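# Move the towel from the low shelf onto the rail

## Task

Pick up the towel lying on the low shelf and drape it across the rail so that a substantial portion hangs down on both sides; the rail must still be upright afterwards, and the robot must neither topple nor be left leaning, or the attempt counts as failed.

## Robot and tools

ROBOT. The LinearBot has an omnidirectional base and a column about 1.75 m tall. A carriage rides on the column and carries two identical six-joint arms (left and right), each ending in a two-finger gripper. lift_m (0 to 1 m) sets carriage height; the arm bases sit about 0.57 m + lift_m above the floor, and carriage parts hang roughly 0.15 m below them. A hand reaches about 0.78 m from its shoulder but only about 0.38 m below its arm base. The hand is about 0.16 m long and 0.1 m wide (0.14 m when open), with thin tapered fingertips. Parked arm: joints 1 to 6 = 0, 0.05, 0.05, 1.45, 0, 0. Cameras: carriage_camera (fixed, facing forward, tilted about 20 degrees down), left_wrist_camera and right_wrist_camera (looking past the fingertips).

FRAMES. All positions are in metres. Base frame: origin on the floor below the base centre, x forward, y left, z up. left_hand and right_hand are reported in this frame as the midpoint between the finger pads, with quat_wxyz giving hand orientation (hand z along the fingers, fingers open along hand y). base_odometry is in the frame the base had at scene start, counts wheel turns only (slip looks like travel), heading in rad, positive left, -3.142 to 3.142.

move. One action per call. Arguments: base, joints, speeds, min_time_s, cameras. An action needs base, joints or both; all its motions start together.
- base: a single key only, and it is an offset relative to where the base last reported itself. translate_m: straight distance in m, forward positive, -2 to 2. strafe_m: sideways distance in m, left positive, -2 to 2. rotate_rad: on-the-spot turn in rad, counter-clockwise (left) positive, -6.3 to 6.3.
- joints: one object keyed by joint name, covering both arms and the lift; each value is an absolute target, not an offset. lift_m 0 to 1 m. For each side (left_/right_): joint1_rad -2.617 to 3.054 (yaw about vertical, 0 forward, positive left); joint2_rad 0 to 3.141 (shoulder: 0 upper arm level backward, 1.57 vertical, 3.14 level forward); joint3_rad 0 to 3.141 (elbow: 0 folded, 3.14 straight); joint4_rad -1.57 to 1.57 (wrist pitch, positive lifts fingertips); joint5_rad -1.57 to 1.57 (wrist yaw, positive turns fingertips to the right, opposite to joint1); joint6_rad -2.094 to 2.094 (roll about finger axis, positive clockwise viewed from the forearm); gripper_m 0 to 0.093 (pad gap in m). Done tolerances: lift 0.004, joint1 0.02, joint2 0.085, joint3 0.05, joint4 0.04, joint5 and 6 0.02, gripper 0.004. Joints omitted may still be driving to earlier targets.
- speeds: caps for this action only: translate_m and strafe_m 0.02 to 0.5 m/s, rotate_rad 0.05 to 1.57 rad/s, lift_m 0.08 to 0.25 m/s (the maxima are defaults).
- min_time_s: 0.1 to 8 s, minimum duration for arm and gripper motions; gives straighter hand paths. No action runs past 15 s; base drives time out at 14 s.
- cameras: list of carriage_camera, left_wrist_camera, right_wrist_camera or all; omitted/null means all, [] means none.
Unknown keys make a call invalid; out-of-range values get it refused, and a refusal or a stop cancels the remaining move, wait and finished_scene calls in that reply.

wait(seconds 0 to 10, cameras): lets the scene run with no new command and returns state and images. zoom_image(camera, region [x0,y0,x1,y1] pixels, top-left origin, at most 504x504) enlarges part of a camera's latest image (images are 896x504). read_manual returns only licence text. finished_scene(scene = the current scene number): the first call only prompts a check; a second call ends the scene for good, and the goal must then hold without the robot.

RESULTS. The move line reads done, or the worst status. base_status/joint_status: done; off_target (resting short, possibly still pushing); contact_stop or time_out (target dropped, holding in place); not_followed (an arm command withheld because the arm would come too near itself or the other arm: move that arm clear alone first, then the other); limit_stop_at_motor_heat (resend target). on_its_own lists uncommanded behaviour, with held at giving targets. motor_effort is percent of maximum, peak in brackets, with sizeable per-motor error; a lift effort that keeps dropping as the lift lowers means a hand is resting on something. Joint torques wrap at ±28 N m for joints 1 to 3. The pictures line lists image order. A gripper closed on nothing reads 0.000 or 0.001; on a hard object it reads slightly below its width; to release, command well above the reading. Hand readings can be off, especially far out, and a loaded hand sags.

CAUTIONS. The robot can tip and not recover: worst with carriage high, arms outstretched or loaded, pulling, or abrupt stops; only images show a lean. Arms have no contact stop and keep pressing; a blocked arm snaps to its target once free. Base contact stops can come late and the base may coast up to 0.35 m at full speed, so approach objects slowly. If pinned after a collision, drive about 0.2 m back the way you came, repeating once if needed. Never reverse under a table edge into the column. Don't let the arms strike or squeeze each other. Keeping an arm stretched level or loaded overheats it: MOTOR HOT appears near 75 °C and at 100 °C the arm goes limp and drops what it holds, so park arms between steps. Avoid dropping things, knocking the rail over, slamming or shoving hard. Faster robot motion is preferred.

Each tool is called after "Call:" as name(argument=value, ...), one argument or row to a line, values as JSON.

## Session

Call:
move(
  cameras=["carriage_camera"],
)

Scene clock: 0.00 s.
Joint torques (N m): no reading
base_odometry: x=+0.000 y=+0.000 heading=+0.000
base_status: not commanded
joint_positions: lift_m=+0.300 left_joint1_rad=+0.010 left_joint2_rad=+0.039 left_joint3_rad=+0.055 left_joint4_rad=+1.495 left_joint5_rad=-0.025 left_joint6_rad=+0.050 left_gripper_m=+0.094 right_joint1_rad=-0.020 right_joint2_rad=+0.072 right_joint3_rad=+0.069 right_joint4_rad=+1.432 right_joint5_rad=+0.032 right_joint6_rad=+0.011 right_gripper_m=+0.094
joint_status: not commanded
motor_effort: lift_m=+23 drive_wheels=-2
left_hand: x=+0.2793 y=+0.3441 z=+1.3242 quat_wxyz=(+0.999, -0.012, +0.030, +0.030) (m; base frame)
right_hand: x=+0.3013 y=-0.3459 z=+1.3260 quat_wxyz=(+0.997, +0.017, +0.071, -0.005) (m; base frame)
pictures: carriage_camera
camera_calibration:
carriage_camera: T_world_to_cam=[[-0.00559344, -0.999683, -0.0245389, 0.0338126], [-0.377647, 0.0248338, -0.925616, 1.28857], [0.925933, 0.00408966, -0.377667, 0.307186], [0, 0, 0, 1]] pos_world=[0.202381, 0.000545588, 1.30956]

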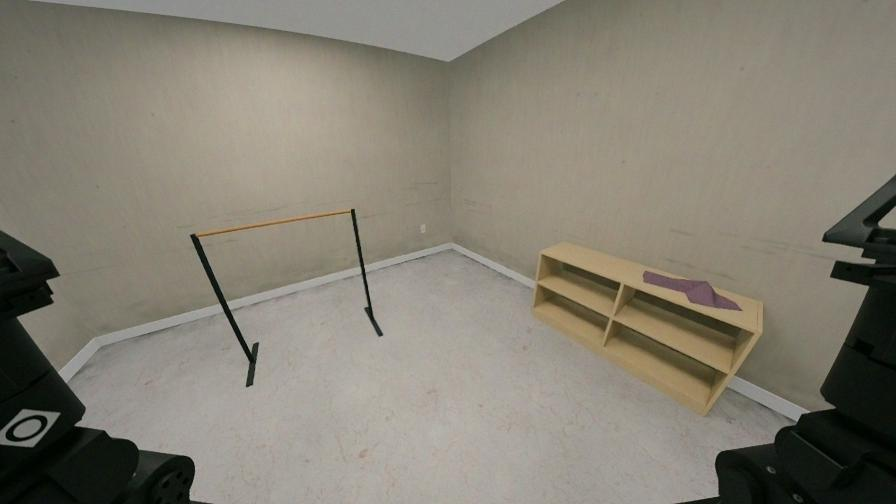

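Call:
move(
  base={"rotate_rad": -0.987},
  cameras=[],
)

Call:
move(
  base={"translate_m": 1.2},
  joints={"lift_m": 0.42},
  cameras=["carriage_camera"],
)

Call:
zoom_image(
  camera="carriage_camera",
  region=[270, 340, 500, 450],
)

Scene clock: 16.77 s.
Joint torques (N m): left_arm=[-0.28 4.04 5.63 -0.3 0.06 -0.08] | right_arm=[-0.21 3.86 6.22 -0.13 0.03 0.05]
move: done
base_odometry: x=+0.000 y=+0.000 heading=-0.987
base_status: done
joint_positions: lift_m=+0.300 left_joint1_rad=+0.010 left_joint2_rad=+0.039 left_joint3_rad=+0.055 left_joint4_rad=+1.495 left_joint5_rad=-0.025 left_joint6_rad=+0.050 left_gripper_m=+0.094 right_joint1_rad=-0.020 right_joint2_rad=+0.072 right_joint3_rad=+0.069 right_joint4_rad=+1.432 right_joint5_rad=+0.033 right_joint6_rad=+0.011 right_gripper_m=+0.094
joint_status: not commanded
motor_effort: lift_m=+23(23) drive_wheels=+7(15)
left_hand: x=+0.2793 y=+0.3441 z=+1.3242 quat_wxyz=(+0.999, -0.012, +0.030, +0.030) (m; base frame)
right_hand: x=+0.3013 y=-0.3461 z=+1.3260 quat_wxyz=(+0.997, +0.018, +0.071, -0.005) (m; base frame)
pictures: none
No camera images: "cameras" was empty.

Scene clock: 21.57 s.
Joint torques (N m): left_arm=[-0.23 4.05 5.72 -0.34 0.04 -0.08] | right_arm=[-0.2 3.96 6.23 -0.11 0.06 0.08]
move: done
base_odometry: x=+0.660 y=-1.002 heading=-0.988
base_status: done
joint_positions: lift_m=+0.420 left_joint1_rad=+0.010 left_joint2_rad=+0.039 left_joint3_rad=+0.055 left_joint4_rad=+1.496 left_joint5_rad=-0.025 left_joint6_rad=+0.050 left_gripper_m=+0.094 right_joint1_rad=-0.020 right_joint2_rad=+0.072 right_joint3_rad=+0.069 right_joint4_rad=+1.432 right_joint5_rad=+0.033 right_joint6_rad=+0.011 right_gripper_m=+0.094
joint_status: all done
motor_effort: lift_m=+24(30) drive_wheels=-6(20)
left_hand: x=+0.2792 y=+0.3441 z=+1.4440 quat_wxyz=(+0.999, -0.012, +0.030, +0.030) (m; base frame)
right_hand: x=+0.3012 y=-0.3461 z=+1.4460 quat_wxyz=(+0.997, +0.018, +0.071, -0.005) (m; base frame)
pictures: carriage_camera
camera_calibration:
carriage_camera: T_world_to_cam=[[-0.00559344, -0.999683, -0.0245389, 0.0367532], [-0.377647, 0.0248338, -0.925616, 1.39949], [0.925933, 0.00408966, -0.377667, 0.352443], [0, 0, 0, 1]] pos_world=[0.202381, 0.000545588, 1.4294]

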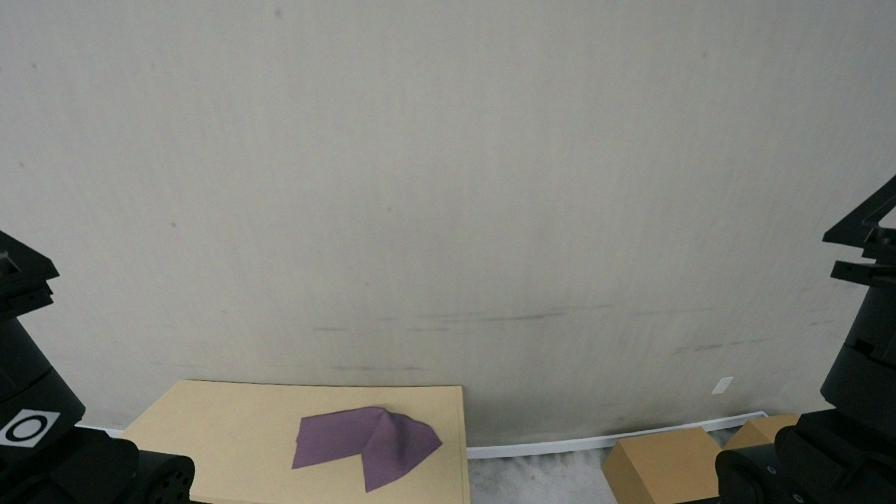

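Scaled by 2.191 from the camera's 896x504 image, which has a finer 1280x720 frame.

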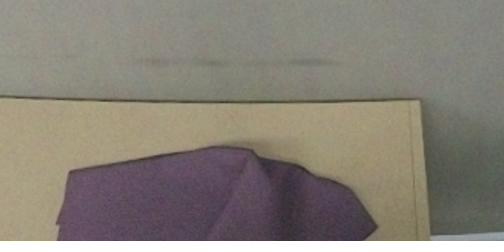

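Call:
zoom_image(
  camera="carriage_camera",
  region=[270, 380, 480, 504],
)

Scaled by 2.400 from the camera's 896x504 image, which has a finer 1280x720 frame.

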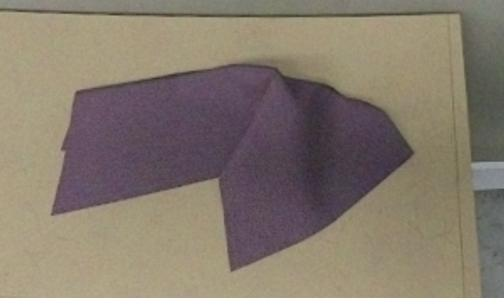

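Call:
move(
  base={"strafe_m": -0.12},
  joints={"left_joint1_rad": -0.402, "left_joint2_rad": 2.7215, "left_joint3_rad": 1.3575, "left_joint4_rad": -0.207, "left_joint5_rad": 0, "left_joint6_rad": 1.28},
  min_time_s=2,
  cameras=["left_wrist_camera","carriage_camera"],
)

Scene clock: 43.10 s.
Joint torques (N m): left_arm=[-0.73 -9.89 3.86 0.32 0.19 0] | right_arm=[-0.24 3.81 6.15 -0.13 0.04 0.06]
move: done
base_odometry: x=+0.560 y=-1.068 heading=-0.987
base_status: done
joint_positions: lift_m=+0.420 left_joint1_rad=-0.398 left_joint2_rad=+2.695 left_joint3_rad=+1.351 left_joint4_rad=-0.191 left_joint5_rad=-0.009 left_joint6_rad=+1.272 left_gripper_m=+0.094 right_joint1_rad=-0.019 right_joint2_rad=+0.072 right_joint3_rad=+0.069 right_joint4_rad=+1.432 right_joint5_rad=+0.034 right_joint6_rad=+0.011 right_gripper_m=+0.094
joint_status: all done
motor_effort: lift_m=+24(24) drive_wheels=-2(12)
left_hand: x=+0.6161 y=+0.1934 z=+0.7677 quat_wxyz=(+0.015, +0.741, +0.671, +0.012) (m; base frame)
right_hand: x=+0.3011 y=-0.3463 z=+1.4460 quat_wxyz=(+0.997, +0.018, +0.071, -0.005) (m; base frame)
pictures: carriage_camera, left_wrist_camera
camera_calibration:
carriage_camera: T_world_to_cam=[[-0.00559344, -0.999683, -0.0245389, 0.0367532], [-0.377647, 0.0248338, -0.925616, 1.39949], [0.925933, 0.00408966, -0.377667, 0.352443], [0, 0, 0, 1]] pos_world=[0.202381, 0.000545588, 1.4294]
left_wrist_camera: T_world_to_cam=[[-0.992386, 0.12201, -0.0168238, 0.601687], [0.088761, 0.803181, 0.589085, -0.658219], [0.0853866, 0.583107, -0.807896, 0.57832], [0, 0, 0, 1]] pos_world=[0.606149, 0.118035, 0.865093]

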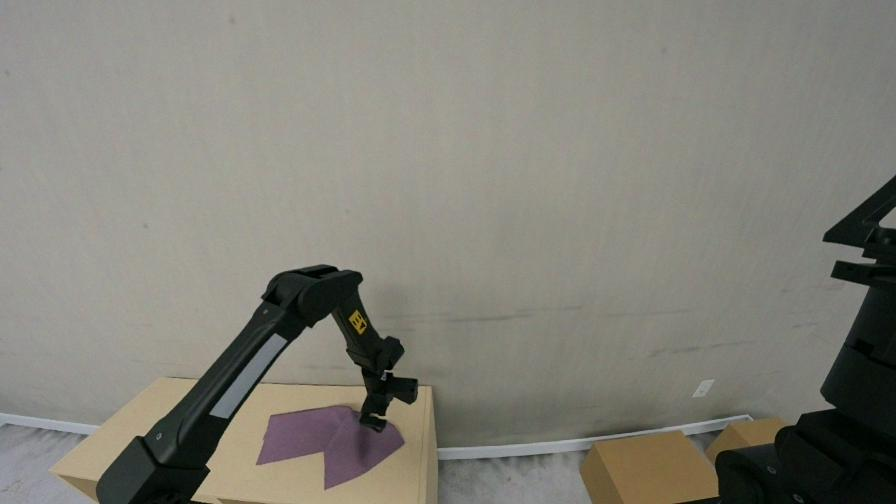

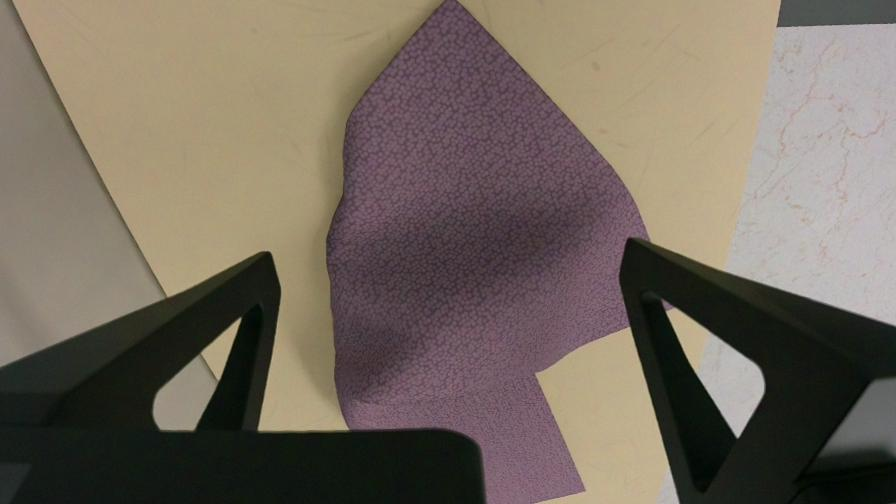

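Call:
move(
  joints={"lift_m": 0.3},
  cameras=["left_wrist_camera"],
)

Scene clock: 46.67 s.
Joint torques (N m): left_arm=[-0.68 -10.33 3.45 0.35 0.17 -0.03] | right_arm=[-0.25 3.85 6.17 -0.12 0.04 0.07]
move: done
base_odometry: x=+0.560 y=-1.068 heading=-0.987
base_status: not commanded
joint_positions: lift_m=+0.300 left_joint1_rad=-0.398 left_joint2_rad=+2.698 left_joint3_rad=+1.355 left_joint4_rad=-0.195 left_joint5_rad=-0.006 left_joint6_rad=+1.275 left_gripper_m=+0.094 right_joint1_rad=-0.019 right_joint2_rad=+0.072 right_joint3_rad=+0.069 right_joint4_rad=+1.432 right_joint5_rad=+0.034 right_joint6_rad=+0.011 right_gripper_m=+0.094
joint_status: all done
motor_effort: lift_m=+20(20) drive_wheels=-2(2)
left_hand: x=+0.6156 y=+0.1932 z=+0.6474 quat_wxyz=(+0.014, +0.742, +0.670, +0.010) (m; base frame)
right_hand: x=+0.3011 y=-0.3463 z=+1.3265 quat_wxyz=(+0.997, +0.018, +0.071, -0.005) (m; base frame)
pictures: left_wrist_camera
camera_calibration:
left_wrist_camera: T_world_to_cam=[[-0.992155, 0.124348, -0.0129041, 0.596071], [0.0930384, 0.803376, 0.588158, -0.5892], [0.083503, 0.582343, -0.808643, 0.483088], [0, 0, 0, 1]] pos_world=[0.605873, 0.117906, 0.744881]

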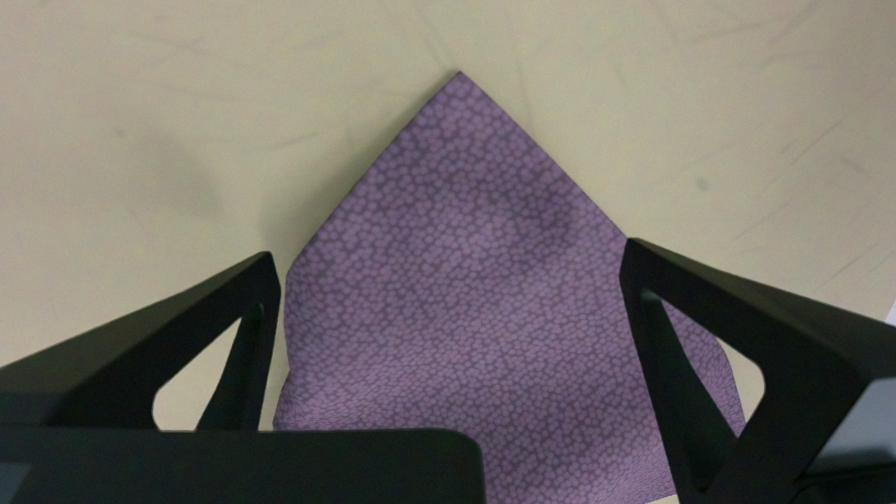

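Call:
move(
  joints={"lift_m": 0.28},
  cameras=["left_wrist_camera"],
)

Scene clock: 48.80 s.
Joint torques (N m): left_arm=[-0.68 -10.04 2.93 0.6 0.11 -0.03] | right_arm=[-0.27 3.82 6.15 -0.16 0.02 0.08]
move: done
base_odometry: x=+0.560 y=-1.068 heading=-0.987
base_status: not commanded
joint_positions: lift_m=+0.281 left_joint1_rad=-0.398 left_joint2_rad=+2.695 left_joint3_rad=+1.364 left_joint4_rad=-0.222 left_joint5_rad=-0.001 left_joint6_rad=+1.275 left_gripper_m=+0.094 right_joint1_rad=-0.019 right_joint2_rad=+0.072 right_joint3_rad=+0.069 right_joint4_rad=+1.432 right_joint5_rad=+0.034 right_joint6_rad=+0.011 right_gripper_m=+0.094
joint_status: all done
motor_effort: lift_m=+18(20) drive_wheels=-1(2)
left_hand: x=+0.6139 y=+0.1930 z=+0.6295 quat_wxyz=(+0.008, +0.742, +0.670, +0.004) (m; base frame)
right_hand: x=+0.3010 y=-0.3463 z=+1.3068 quat_wxyz=(+0.997, +0.018, +0.071, -0.005) (m; base frame)
pictures: left_wrist_camera
camera_calibration:
left_wrist_camera: T_world_to_cam=[[-0.992217, 0.124479, 0.00312646, 0.584102], [0.102539, 0.802572, 0.587676, -0.583727], [0.0706443, 0.583423, -0.80909, 0.476856], [0, 0, 0, 1]] pos_world=[0.605723, 0.117566, 0.727036]

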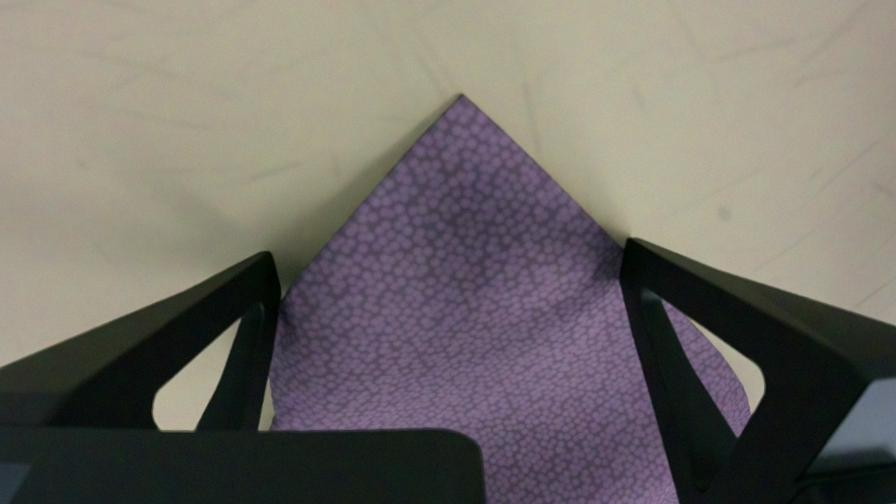

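In contact. Close.

Call:
move(
  joints={"left_gripper_m": 0.0},
  min_time_s=2,
  cameras=["left_wrist_camera"],
)

Scene clock: 53.83 s.
Joint torques (N m): left_arm=[-0.53 -9.94 2.81 0.93 0.07 -0.04] | right_arm=[-0.21 3.85 6.19 -0.13 0.04 0.08]
move: done
base_odometry: x=+0.560 y=-1.068 heading=-0.987
base_status: not commanded
joint_positions: lift_m=+0.281 left_joint1_rad=-0.400 left_joint2_rad=+2.695 left_joint3_rad=+1.364 left_joint4_rad=-0.261 left_joint5_rad=+0.004 left_joint6_rad=+1.275 left_gripper_m=+0.003 right_joint1_rad=-0.019 right_joint2_rad=+0.072 right_joint3_rad=+0.069 right_joint4_rad=+1.432 right_joint5_rad=+0.034 right_joint6_rad=+0.011 right_gripper_m=+0.094
joint_status: all done
motor_effort: lift_m=+18(18) drive_wheels=-1(1)
left_hand: x=+0.6042 y=+0.1952 z=+0.6295 quat_wxyz=(-0.009, +0.743, +0.669, -0.007) (m; base frame)
right_hand: x=+0.3010 y=-0.3463 z=+1.3068 quat_wxyz=(+0.997, +0.018, +0.071, -0.005) (m; base frame)
pictures: left_wrist_camera
camera_calibration:
left_wrist_camera: T_world_to_cam=[[-0.991088, 0.126125, 0.0428581, 0.548237], [0.126918, 0.796373, 0.591339, -0.600365], [0.0404519, 0.591508, -0.805283, 0.490525], [0, 0, 0, 1]] pos_world=[0.599705, 0.118818, 0.726534]

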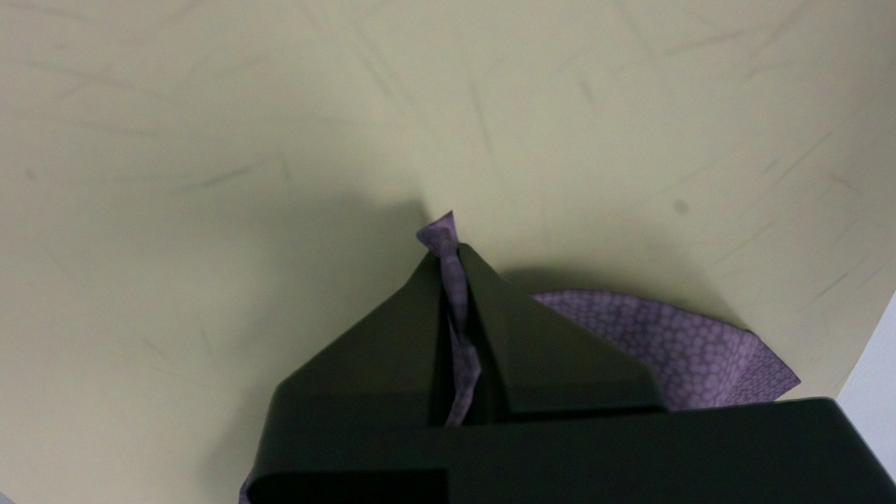

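Call:
move(
  joints={"lift_m": 0.75},
  cameras=["left_wrist_camera","carriage_camera"],
)

Scene clock: 58.83 s.
Joint torques (N m): left_arm=[-0.44 -10.48 2.95 0.52 0.07 -0.03] | right_arm=[-0.21 3.86 6.16 -0.12 0.02 0.06]
move: done
base_odometry: x=+0.560 y=-1.068 heading=-0.987
base_status: not commanded
joint_positions: lift_m=+0.750 left_joint1_rad=-0.400 left_joint2_rad=+2.700 left_joint3_rad=+1.363 left_joint4_rad=-0.217 left_joint5_rad=+0.004 left_joint6_rad=+1.275 left_gripper_m=+0.003 right_joint1_rad=-0.019 right_joint2_rad=+0.072 right_joint3_rad=+0.069 right_joint4_rad=+1.432 right_joint5_rad=+0.034 right_joint6_rad=+0.011 right_gripper_m=+0.094
joint_status: all done
motor_effort: lift_m=+24(30) drive_wheels=-1(1)
left_hand: x=+0.6125 y=+0.1918 z=+1.0969 quat_wxyz=(+0.009, +0.743, +0.669, +0.002) (m; base frame)
right_hand: x=+0.3010 y=-0.3463 z=+1.7760 quat_wxyz=(+0.997, +0.018, +0.071, -0.005) (m; base frame)
pictures: carriage_camera, left_wrist_camera
camera_calibration:
carriage_camera: T_world_to_cam=[[-0.00559344, -0.999683, -0.0245389, 0.044851], [-0.377647, 0.0248338, -0.925616, 1.70494], [0.925933, 0.00408966, -0.377667, 0.477072], [0, 0, 0, 1]] pos_world=[0.202381, 0.000545588, 1.7594]
left_wrist_camera: T_world_to_cam=[[-0.991953, 0.126491, 0.00540543, 0.578339], [0.105866, 0.805276, 0.583372, -0.85511], [0.0694386, 0.57925, -0.812187, 0.860818], [0, 0, 0, 1]] pos_world=[0.604438, 0.116817, 1.19487]

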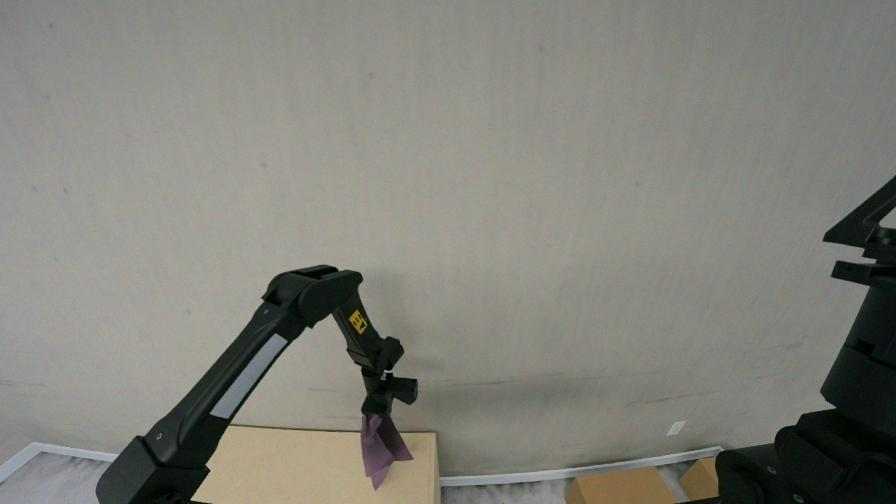

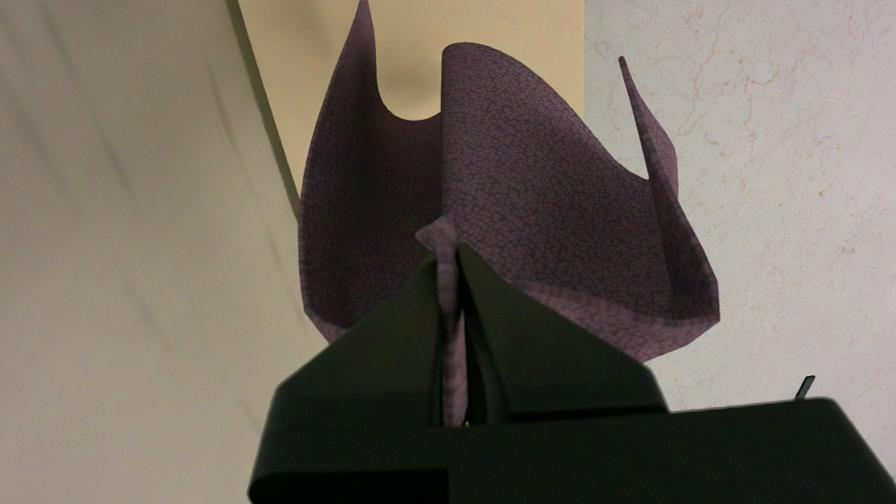

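Call:
move(
  base={"translate_m": -0.55},
  joints={"lift_m": 0.7},
  speeds={"translate_m": 0.3},
  cameras=[],
)

Call:
move(
  base={"rotate_rad": 1.575},
  joints={"left_joint1_rad": -0.2, "left_joint2_rad": 2.2226, "left_joint3_rad": 1.0, "left_joint4_rad": 1.2, "left_joint6_rad": 0},
  speeds={"rotate_rad": 0.8},
  min_time_s=2,
  cameras=[],
)

Call:
move(
  base={"strafe_m": 0.434},
  speeds={"strafe_m": 0.3},
  cameras=["carriage_camera"],
)

Scene clock: 67.47 s.
Joint torques (N m): left_arm=[-0.46 -10.77 2.95 0.48 0.09 -0.02] | right_arm=[-0.2 3.92 6.28 -0.11 0.03 0.06]
move: done
base_odometry: x=+0.257 y=-0.609 heading=-0.988
base_status: done
joint_positions: lift_m=+0.700 left_joint1_rad=-0.400 left_joint2_rad=+2.703 left_joint3_rad=+1.363 left_joint4_rad=-0.210 left_joint5_rad=+0.004 left_joint6_rad=+1.275 left_gripper_m=+0.003 right_joint1_rad=-0.019 right_joint2_rad=+0.072 right_joint3_rad=+0.069 right_joint4_rad=+1.432 right_joint5_rad=+0.034 right_joint6_rad=+0.011 right_gripper_m=+0.094
joint_status: all done
motor_effort: lift_m=+20(20) drive_wheels=-1(12)
left_hand: x=+0.6128 y=+0.1915 z=+1.0465 quat_wxyz=(+0.010, +0.743, +0.669, +0.002) (m; base frame)
right_hand: x=+0.3010 y=-0.3463 z=+1.7266 quat_wxyz=(+0.997, +0.018, +0.071, -0.005) (m; base frame)
pictures: none
No camera images: "cameras" was empty.

Scene clock: 70.73 s.
Joint torques (N m): left_arm=[-1.06 -14.45 4.51 2.92 -0.01 -0.14] | right_arm=[-0.24 3.84 6.13 -0.12 0.03 0.07]
move: done
base_odometry: x=+0.258 y=-0.610 heading=+0.587
base_status: done
joint_positions: lift_m=+0.700 left_joint1_rad=-0.194 left_joint2_rad=+2.250 left_joint3_rad=+1.012 left_joint4_rad=+1.171 left_joint5_rad=+0.003 left_joint6_rad=+0.006 left_gripper_m=+0.003 right_joint1_rad=-0.019 right_joint2_rad=+0.072 right_joint3_rad=+0.069 right_joint4_rad=+1.432 right_joint5_rad=+0.034 right_joint6_rad=+0.011 right_gripper_m=+0.094
joint_status: all done
motor_effort: lift_m=+20(20) drive_wheels=+8(14)
left_hand: x=+0.8218 y=+0.2299 z=+1.3820 quat_wxyz=(+0.680, +0.074, +0.727, -0.065) (m; base frame)
right_hand: x=+0.3010 y=-0.3463 z=+1.7266 quat_wxyz=(+0.997, +0.018, +0.071, -0.005) (m; base frame)
pictures: none
No camera images: "cameras" was empty.

Scene clock: 73.90 s.
Joint torques (N m): left_arm=[-0.65 -14.46 4.6 2.91 0.02 -0.15] | right_arm=[-0.29 3.84 6.11 -0.12 0.02 0.07]
move: done
base_odometry: x=+0.017 y=-0.248 heading=+0.588
base_status: done
joint_positions: lift_m=+0.700 left_joint1_rad=-0.198 left_joint2_rad=+2.250 left_joint3_rad=+1.012 left_joint4_rad=+1.172 left_joint5_rad=+0.002 left_joint6_rad=+0.006 left_gripper_m=+0.003 right_joint1_rad=-0.020 right_joint2_rad=+0.072 right_joint3_rad=+0.069 right_joint4_rad=+1.432 right_joint5_rad=+0.034 right_joint6_rad=+0.011 right_gripper_m=+0.094
joint_status: not commanded
motor_effort: lift_m=+20(20) drive_wheels=-6(18)
left_hand: x=+0.8214 y=+0.2278 z=+1.3823 quat_wxyz=(+0.680, +0.075, +0.726, -0.066) (m; base frame)
right_hand: x=+0.3010 y=-0.3463 z=+1.7266 quat_wxyz=(+0.997, +0.018, +0.071, -0.005) (m; base frame)
pictures: carriage_camera
camera_calibration:
carriage_camera: T_world_to_cam=[[-0.00559344, -0.999683, -0.0245389, 0.0436377], [-0.377647, 0.0248338, -0.925616, 1.65918], [0.925933, 0.00408966, -0.377667, 0.458399], [0, 0, 0, 1]] pos_world=[0.202381, 0.000545588, 1.70995]

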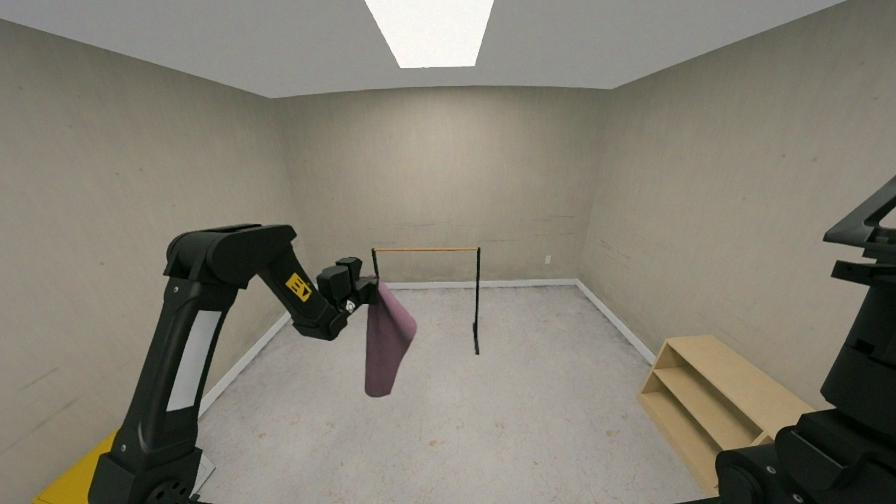

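Call:
move(
  base={"translate_m": 1.1},
  joints={"lift_m": 1.0},
  speeds={"translate_m": 0.22, "lift_m": 0.1},
  cameras=["carriage_camera"],
)

Call:
zoom_image(
  camera="carriage_camera",
  region=[270, 240, 530, 500],
)

Scene clock: 84.90 s.
Joint torques (N m): left_arm=[-0.53 -13.7 5.2 2.82 -0.01 -0.13] | right_arm=[-0.23 3.86 6.13 -0.12 0.02 0.07]
move: done
base_odometry: x=+0.931 y=+0.363 heading=+0.589
base_status: done
joint_positions: lift_m=+1.000 left_joint1_rad=-0.198 left_joint2_rad=+2.242 left_joint3_rad=+1.005 left_joint4_rad=+1.182 left_joint5_rad=+0.002 left_joint6_rad=+0.005 left_gripper_m=+0.003 right_joint1_rad=-0.020 right_joint2_rad=+0.072 right_joint3_rad=+0.069 right_joint4_rad=+1.432 right_joint5_rad=+0.034 right_joint6_rad=+0.011 right_gripper_m=+0.094
joint_status: all done
motor_effort: lift_m=+24(30) drive_wheels=-5(13)
left_hand: x=+0.8200 y=+0.2281 z=+1.6858 quat_wxyz=(+0.684, +0.074, +0.722, -0.067) (m; base frame)
right_hand: x=+0.3011 y=-0.3463 z=+2.0261 quat_wxyz=(+0.997, +0.018, +0.071, -0.005) (m; base frame)
pictures: carriage_camera
camera_calibration:
carriage_camera: T_world_to_cam=[[-0.00559344, -0.999683, -0.0245389, 0.0509855], [-0.377647, 0.0248338, -0.925616, 1.93634], [0.925933, 0.00408966, -0.377667, 0.571485], [0, 0, 0, 1]] pos_world=[0.202381, 0.000545588, 2.00939]

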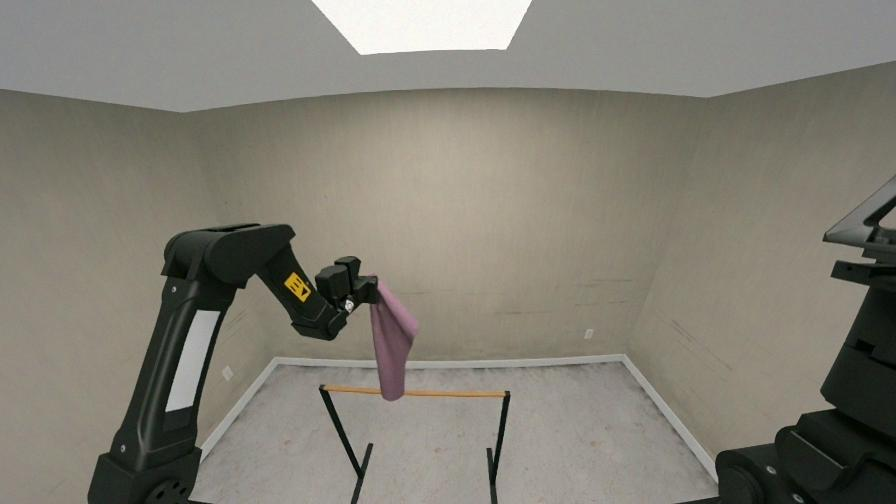

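Scaled by 1.938 from the camera's 896x504 image, which has a finer 1280x720 frame.

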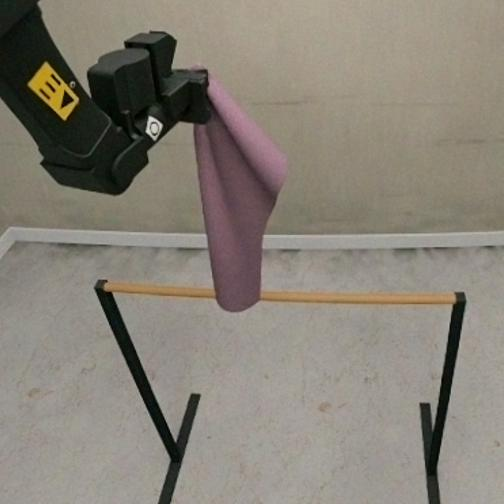

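Call:
move(
  base={"translate_m": 0.25},
  speeds={"translate_m": 0.1},
  cameras=[],
)

Call:
move(
  joints={"lift_m": 0.58},
  speeds={"lift_m": 0.15},
  cameras=["carriage_camera"],
)

Call:
zoom_image(
  camera="carriage_camera",
  region=[230, 240, 530, 500],
)

Scene clock: 97.53 s.
Joint torques (N m): left_arm=[-0.58 -13.6 5.09 2.79 0.03 -0.16] | right_arm=[-0.24 3.59 6.16 -0.16 0.03 0.06]
move: done
base_odometry: x=+1.139 y=+0.502 heading=+0.590
base_status: done
joint_positions: lift_m=+1.000 left_joint1_rad=-0.198 left_joint2_rad=+2.242 left_joint3_rad=+1.005 left_joint4_rad=+1.182 left_joint5_rad=+0.002 left_joint6_rad=+0.005 left_gripper_m=+0.003 right_joint1_rad=-0.020 right_joint2_rad=+0.072 right_joint3_rad=+0.069 right_joint4_rad=+1.432 right_joint5_rad=+0.034 right_joint6_rad=+0.011 right_gripper_m=+0.094
joint_status: not commanded
motor_effort: lift_m=+24(25) drive_wheels=-5(13)
left_hand: x=+0.8200 y=+0.2281 z=+1.6858 quat_wxyz=(+0.684, +0.074, +0.722, -0.067) (m; base frame)
right_hand: x=+0.3011 y=-0.3463 z=+2.0261 quat_wxyz=(+0.997, +0.018, +0.071, -0.005) (m; base frame)
pictures: none
No camera images: "cameras" was empty.

Scene clock: 100.77 s.
Joint torques (N m): left_arm=[-0.54 -13.2 5.16 2.76 0 -0.14] | right_arm=[-0.27 3.97 6.08 -0.13 0.02 0.05]
move: done
base_odometry: x=+1.139 y=+0.502 heading=+0.590
base_status: not commanded
joint_positions: lift_m=+0.580 left_joint1_rad=-0.198 left_joint2_rad=+2.237 left_joint3_rad=+1.005 left_joint4_rad=+1.184 left_joint5_rad=+0.002 left_joint6_rad=+0.005 left_gripper_m=+0.003 right_joint1_rad=-0.020 right_joint2_rad=+0.072 right_joint3_rad=+0.070 right_joint4_rad=+1.432 right_joint5_rad=+0.034 right_joint6_rad=+0.011 right_gripper_m=+0.094
joint_status: all done
motor_effort: lift_m=+20(20) drive_wheels=+6(6)
left_hand: x=+0.8201 y=+0.2281 z=+1.2695 quat_wxyz=(+0.687, +0.074, +0.720, -0.067) (m; base frame)
right_hand: x=+0.3010 y=-0.3463 z=+1.6067 quat_wxyz=(+0.997, +0.018, +0.071, -0.005) (m; base frame)
pictures: carriage_camera
camera_calibration:
carriage_camera: T_world_to_cam=[[-0.00559344, -0.999683, -0.0245389, 0.0406927], [-0.377647, 0.0248338, -0.925616, 1.54809], [0.925933, 0.00408966, -0.377667, 0.413073], [0, 0, 0, 1]] pos_world=[0.202381, 0.000545588, 1.58994]

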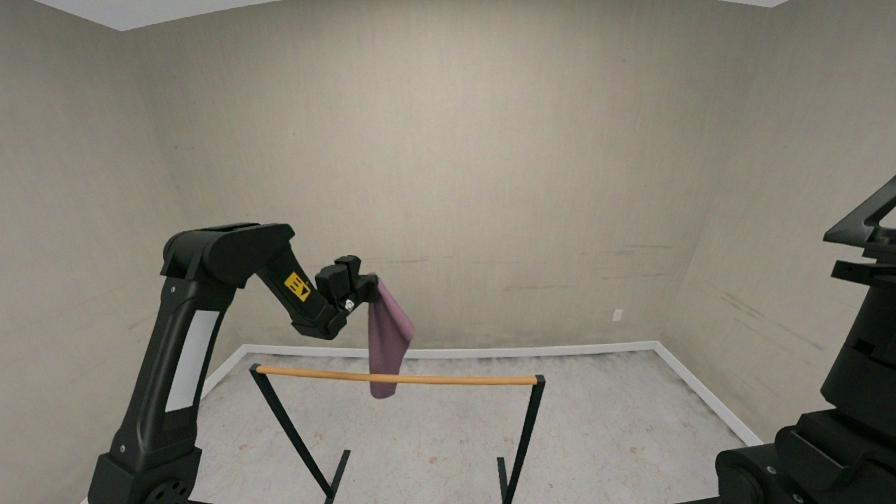

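Scaled by 1.680 from the camera's 896x504 image, which has a finer 1280x720 frame.

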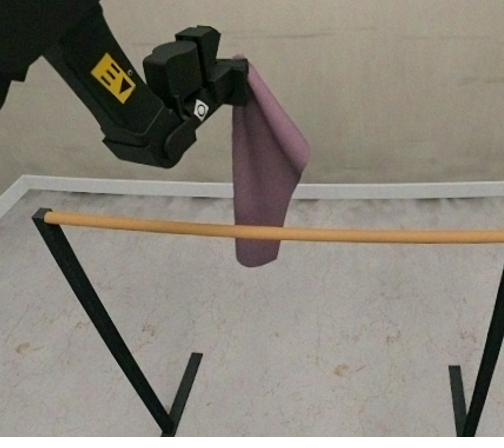

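Call:
move(
  base={"translate_m": -0.23},
  joints={"lift_m": 0.51},
  speeds={"translate_m": 0.08, "lift_m": 0.08},
  cameras=[],
)

Call:
move(
  joints={"lift_m": 0.25},
  speeds={"lift_m": 0.1},
  cameras=["carriage_camera","left_wrist_camera"],
)

Call:
zoom_image(
  camera="carriage_camera",
  region=[270, 180, 530, 440],
)

Scene clock: 109.73 s.
Joint torques (N m): left_arm=[-0.55 -13.11 5.19 2.75 0 -0.12] | right_arm=[-0.27 3.75 6.26 -0.15 0.02 0.06]
move: done
base_odometry: x=+0.948 y=+0.374 heading=+0.590
base_status: done
joint_positions: lift_m=+0.510 left_joint1_rad=-0.198 left_joint2_rad=+2.235 left_joint3_rad=+1.005 left_joint4_rad=+1.186 left_joint5_rad=+0.002 left_joint6_rad=+0.005 left_gripper_m=+0.003 right_joint1_rad=-0.020 right_joint2_rad=+0.072 right_joint3_rad=+0.070 right_joint4_rad=+1.431 right_joint5_rad=+0.034 right_joint6_rad=+0.011 right_gripper_m=+0.094
joint_status: all done
motor_effort: lift_m=+20(20) drive_wheels=-2(12)
left_hand: x=+0.8202 y=+0.2281 z=+1.2011 quat_wxyz=(+0.688, +0.074, +0.719, -0.067) (m; base frame)
right_hand: x=+0.3012 y=-0.3463 z=+1.5367 quat_wxyz=(+0.997, +0.018, +0.071, -0.005) (m; base frame)
pictures: none
No camera images: "cameras" was empty.

Scene clock: 112.70 s.
Joint torques (N m): left_arm=[-0.49 -12.81 5.14 2.39 0.02 -0.13] | right_arm=[-0.27 3.74 6.24 -0.13 0.03 0.07]
move: done
base_odometry: x=+0.948 y=+0.374 heading=+0.590
base_status: not commanded
joint_positions: lift_m=+0.250 left_joint1_rad=-0.198 left_joint2_rad=+2.233 left_joint3_rad=+1.005 left_joint4_rad=+1.215 left_joint5_rad=+0.002 left_joint6_rad=+0.005 left_gripper_m=+0.003 right_joint1_rad=-0.020 right_joint2_rad=+0.072 right_joint3_rad=+0.070 right_joint4_rad=+1.431 right_joint5_rad=+0.034 right_joint6_rad=+0.011 right_gripper_m=+0.094
joint_status: all done
motor_effort: lift_m=+20(21) drive_wheels=-2(2)
left_hand: x=+0.8204 y=+0.2281 z=+0.9493 quat_wxyz=(+0.699, +0.073, +0.708, -0.068) (m; base frame)
right_hand: x=+0.3012 y=-0.3463 z=+1.2766 quat_wxyz=(+0.997, +0.018, +0.071, -0.005) (m; base frame)
pictures: carriage_camera, left_wrist_camera
camera_calibration:
carriage_camera: T_world_to_cam=[[-0.00559344, -0.999683, -0.0245389, 0.0325938], [-0.377647, 0.0248338, -0.925616, 1.24259], [0.925933, 0.00408966, -0.377667, 0.288427], [0, 0, 0, 1]] pos_world=[0.202381, 0.000545588, 1.25989]
left_wrist_camera: T_world_to_cam=[[-0.218603, -0.975426, -0.0275276, 0.428942], [-0.581972, 0.152966, -0.798692, 1.20479], [0.783276, -0.158576, -0.601109, 0.0876986], [0, 0, 0, 1]] pos_world=[0.726233, 0.248016, 1.02678]

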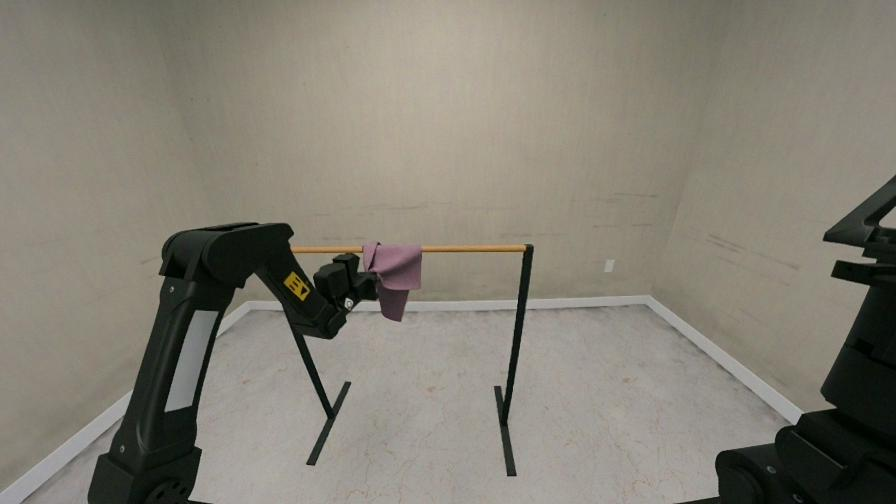

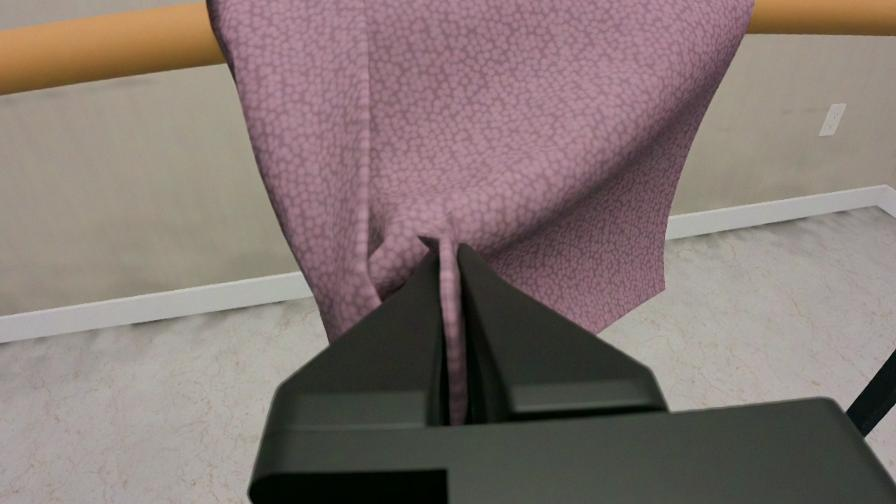

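Scaled by 1.938 from the camera's 896x504 image, which has a finer 1280x720 frame.

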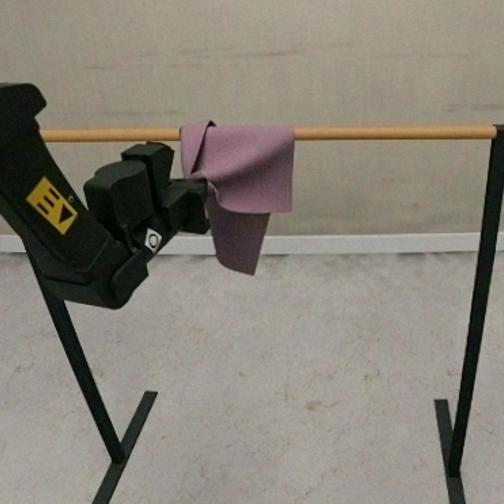

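Call:
move(
  joints={"lift_m":0.15},
  speeds={"lift_m":0.08},
  cameras=["carriage_camera","left_wrist_camera"],
)

Scene clock: 119.40 s.
Joint torques (N m): left_arm=[-0.55 -12.4 5.12 2.39 0 -0.14] | right_arm=[-0.18 3.89 6.12 -0.12 0.03 0.07]
move: done
base_odometry: x=+0.948 y=+0.374 heading=+0.590
base_status: not commanded
joint_positions: lift_m=+0.150 left_joint1_rad=-0.198 left_joint2_rad=+2.230 left_joint3_rad=+1.005 left_joint4_rad=+1.218 left_joint5_rad=+0.002 left_joint6_rad=+0.005 left_gripper_m=+0.003 right_joint1_rad=-0.020 right_joint2_rad=+0.072 right_joint3_rad=+0.070 right_joint4_rad=+1.431 right_joint5_rad=+0.034 right_joint6_rad=+0.011 right_gripper_m=+0.094
joint_status: all done
motor_effort: lift_m=+20(20) drive_wheels=-2(2)
left_hand: x=+0.8204 y=+0.2281 z=+0.8513 quat_wxyz=(+0.701, +0.072, +0.706, -0.068) (m; base frame)
right_hand: x=+0.3012 y=-0.3463 z=+1.1767 quat_wxyz=(+0.997, +0.018, +0.071, -0.005) (m; base frame)
pictures: carriage_camera, left_wrist_camera
camera_calibration:
carriage_camera: T_world_to_cam=[[-0.00559344, -0.999683, -0.0245389, 0.0301404], [-0.377647, 0.0248338, -0.925616, 1.15005], [0.925933, 0.00408966, -0.377667, 0.250668], [0, 0, 0, 1]] pos_world=[0.202381, 0.000545588, 1.15991]
left_wrist_camera: T_world_to_cam=[[-0.218468, -0.975452, -0.027641, 0.426239], [-0.578081, 0.152187, -0.801662, 1.12608], [0.786189, -0.159159, -0.597139, 0.0231641], [0, 0, 0, 1]] pos_world=[0.725875, 0.248087, 0.92835]

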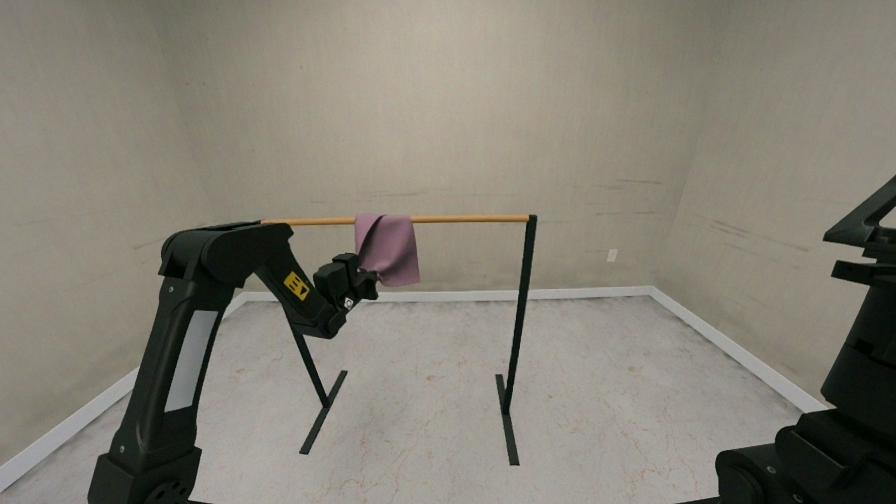

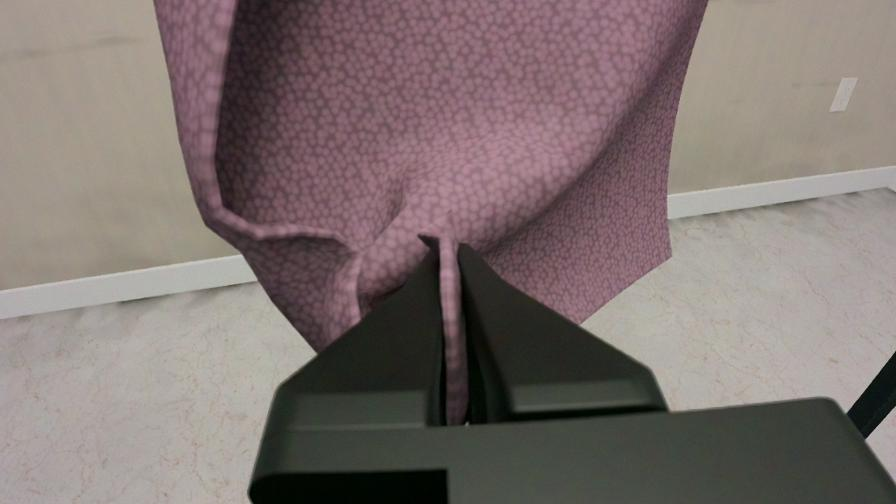

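Call:
move(
  joints={"left_gripper_m":0.05},
  min_time_s=1.5,
  cameras=["carriage_camera","left_wrist_camera"],
)

Call:
move(
  base={"translate_m":-0.3},
  speeds={"translate_m":0.2},
  cameras=["carriage_camera","left_wrist_camera"],
)

Scene clock: 124.03 s.
Joint torques (N m): left_arm=[-0.53 -12.49 5.2 2.39 0.01 -0.14] | right_arm=[-0.27 3.86 6.12 -0.11 0.03 0.07]
move: done
base_odometry: x=+0.948 y=+0.374 heading=+0.590
base_status: not commanded
joint_positions: lift_m=+0.150 left_joint1_rad=-0.198 left_joint2_rad=+2.230 left_joint3_rad=+1.005 left_joint4_rad=+1.218 left_joint5_rad=+0.002 left_joint6_rad=+0.005 left_gripper_m=+0.050 right_joint1_rad=-0.020 right_joint2_rad=+0.072 right_joint3_rad=+0.070 right_joint4_rad=+1.431 right_joint5_rad=+0.034 right_joint6_rad=+0.011 right_gripper_m=+0.094
joint_status: all done
motor_effort: lift_m=+20(20) drive_wheels=-2(2)
left_hand: x=+0.8204 y=+0.2281 z=+0.8513 quat_wxyz=(+0.701, +0.072, +0.706, -0.068) (m; base frame)
right_hand: x=+0.3012 y=-0.3463 z=+1.1767 quat_wxyz=(+0.997, +0.018, +0.071, -0.005) (m; base frame)
pictures: carriage_camera, left_wrist_camera
camera_calibration:
carriage_camera: T_world_to_cam=[[-0.00559344, -0.999683, -0.0245389, 0.0301404], [-0.377647, 0.0248338, -0.925616, 1.15005], [0.925933, 0.00408966, -0.377667, 0.250668], [0, 0, 0, 1]] pos_world=[0.202381, 0.000545588, 1.15991]
left_wrist_camera: T_world_to_cam=[[-0.218468, -0.975452, -0.027641, 0.426239], [-0.578081, 0.152187, -0.801662, 1.12608], [0.786189, -0.159159, -0.597139, 0.0231641], [0, 0, 0, 1]] pos_world=[0.725875, 0.248087, 0.92835]

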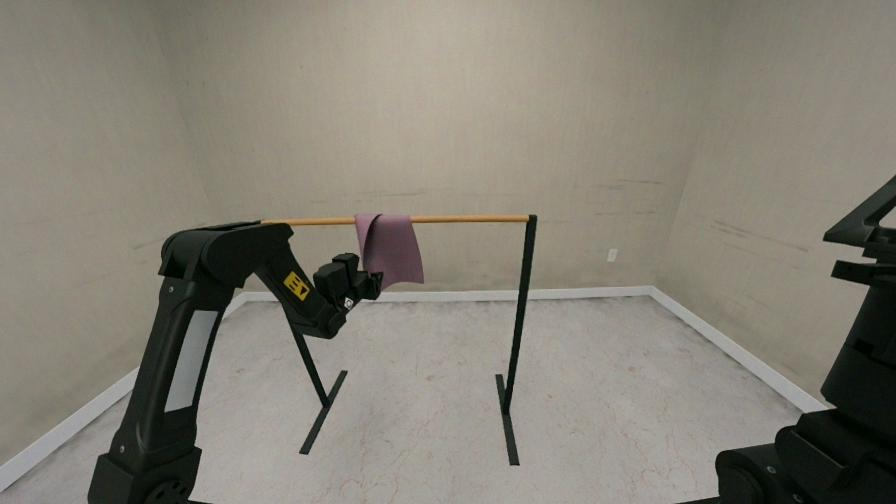

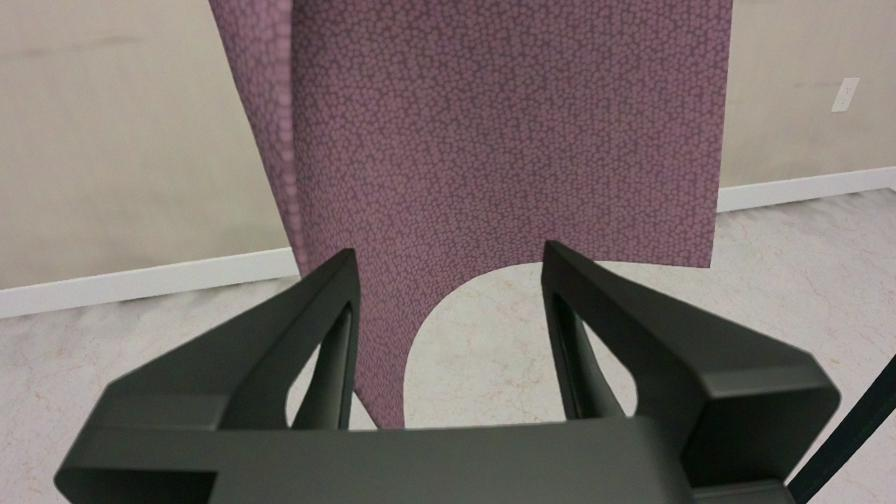

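Scene clock: 126.63 s.
Joint torques (N m): left_arm=[-0.51 -12.48 5.19 2.42 0.01 -0.16] | right_arm=[-0.28 3.77 6.12 -0.11 0.03 0.06]
move: done
base_odometry: x=+0.698 y=+0.207 heading=+0.590
base_status: done
joint_positions: lift_m=+0.150 left_joint1_rad=-0.198 left_joint2_rad=+2.230 left_joint3_rad=+1.005 left_joint4_rad=+1.217 left_joint5_rad=+0.002 left_joint6_rad=+0.005 left_gripper_m=+0.050 right_joint1_rad=-0.020 right_joint2_rad=+0.072 right_joint3_rad=+0.070 right_joint4_rad=+1.431 right_joint5_rad=+0.034 right_joint6_rad=+0.011 right_gripper_m=+0.094
joint_status: not commanded
motor_effort: lift_m=+20(20) drive_wheels=-2(11)
left_hand: x=+0.8204 y=+0.2281 z=+0.8512 quat_wxyz=(+0.701, +0.073, +0.706, -0.068) (m; base frame)
right_hand: x=+0.3012 y=-0.3463 z=+1.1767 quat_wxyz=(+0.997, +0.018, +0.071, -0.005) (m; base frame)
pictures: carriage_camera, left_wrist_camera
camera_calibration:
carriage_camera: T_world_to_cam=[[-0.00559344, -0.999683, -0.0245389, 0.0301404], [-0.377647, 0.0248338, -0.925616, 1.15005], [0.925933, 0.00408966, -0.377667, 0.250668], [0, 0, 0, 1]] pos_world=[0.202381, 0.000545588, 1.15991]
left_wrist_camera: T_world_to_cam=[[-0.218479, -0.97545, -0.0276323, 0.426237], [-0.578381, 0.152247, -0.801434, 1.12604], [0.785966, -0.159114, -0.597445, 0.0235422], [0, 0, 0, 1]] pos_world=[0.725903, 0.248082, 0.928293]

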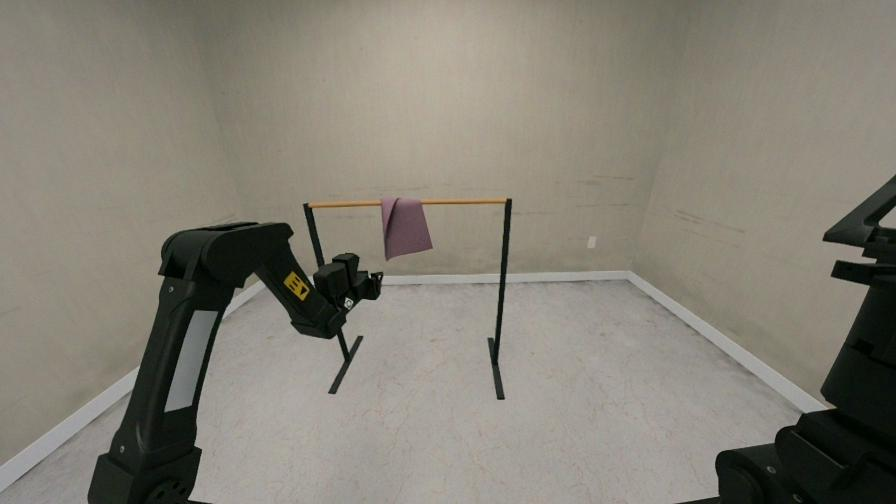

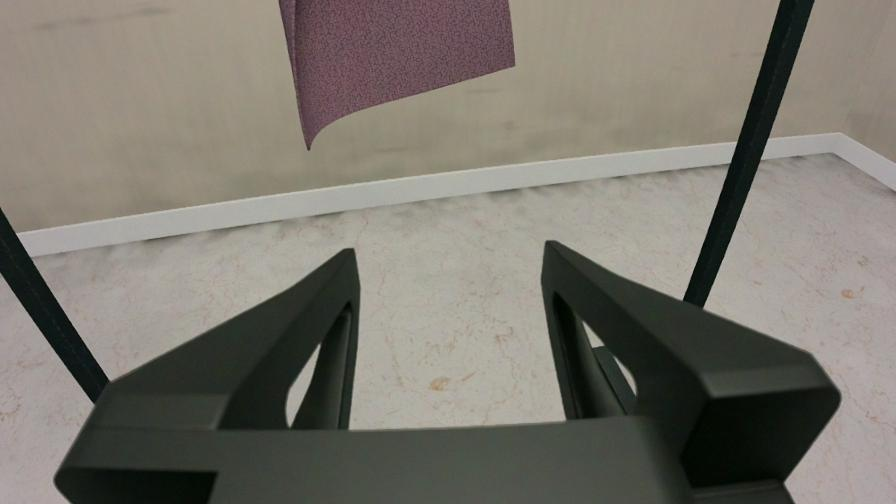

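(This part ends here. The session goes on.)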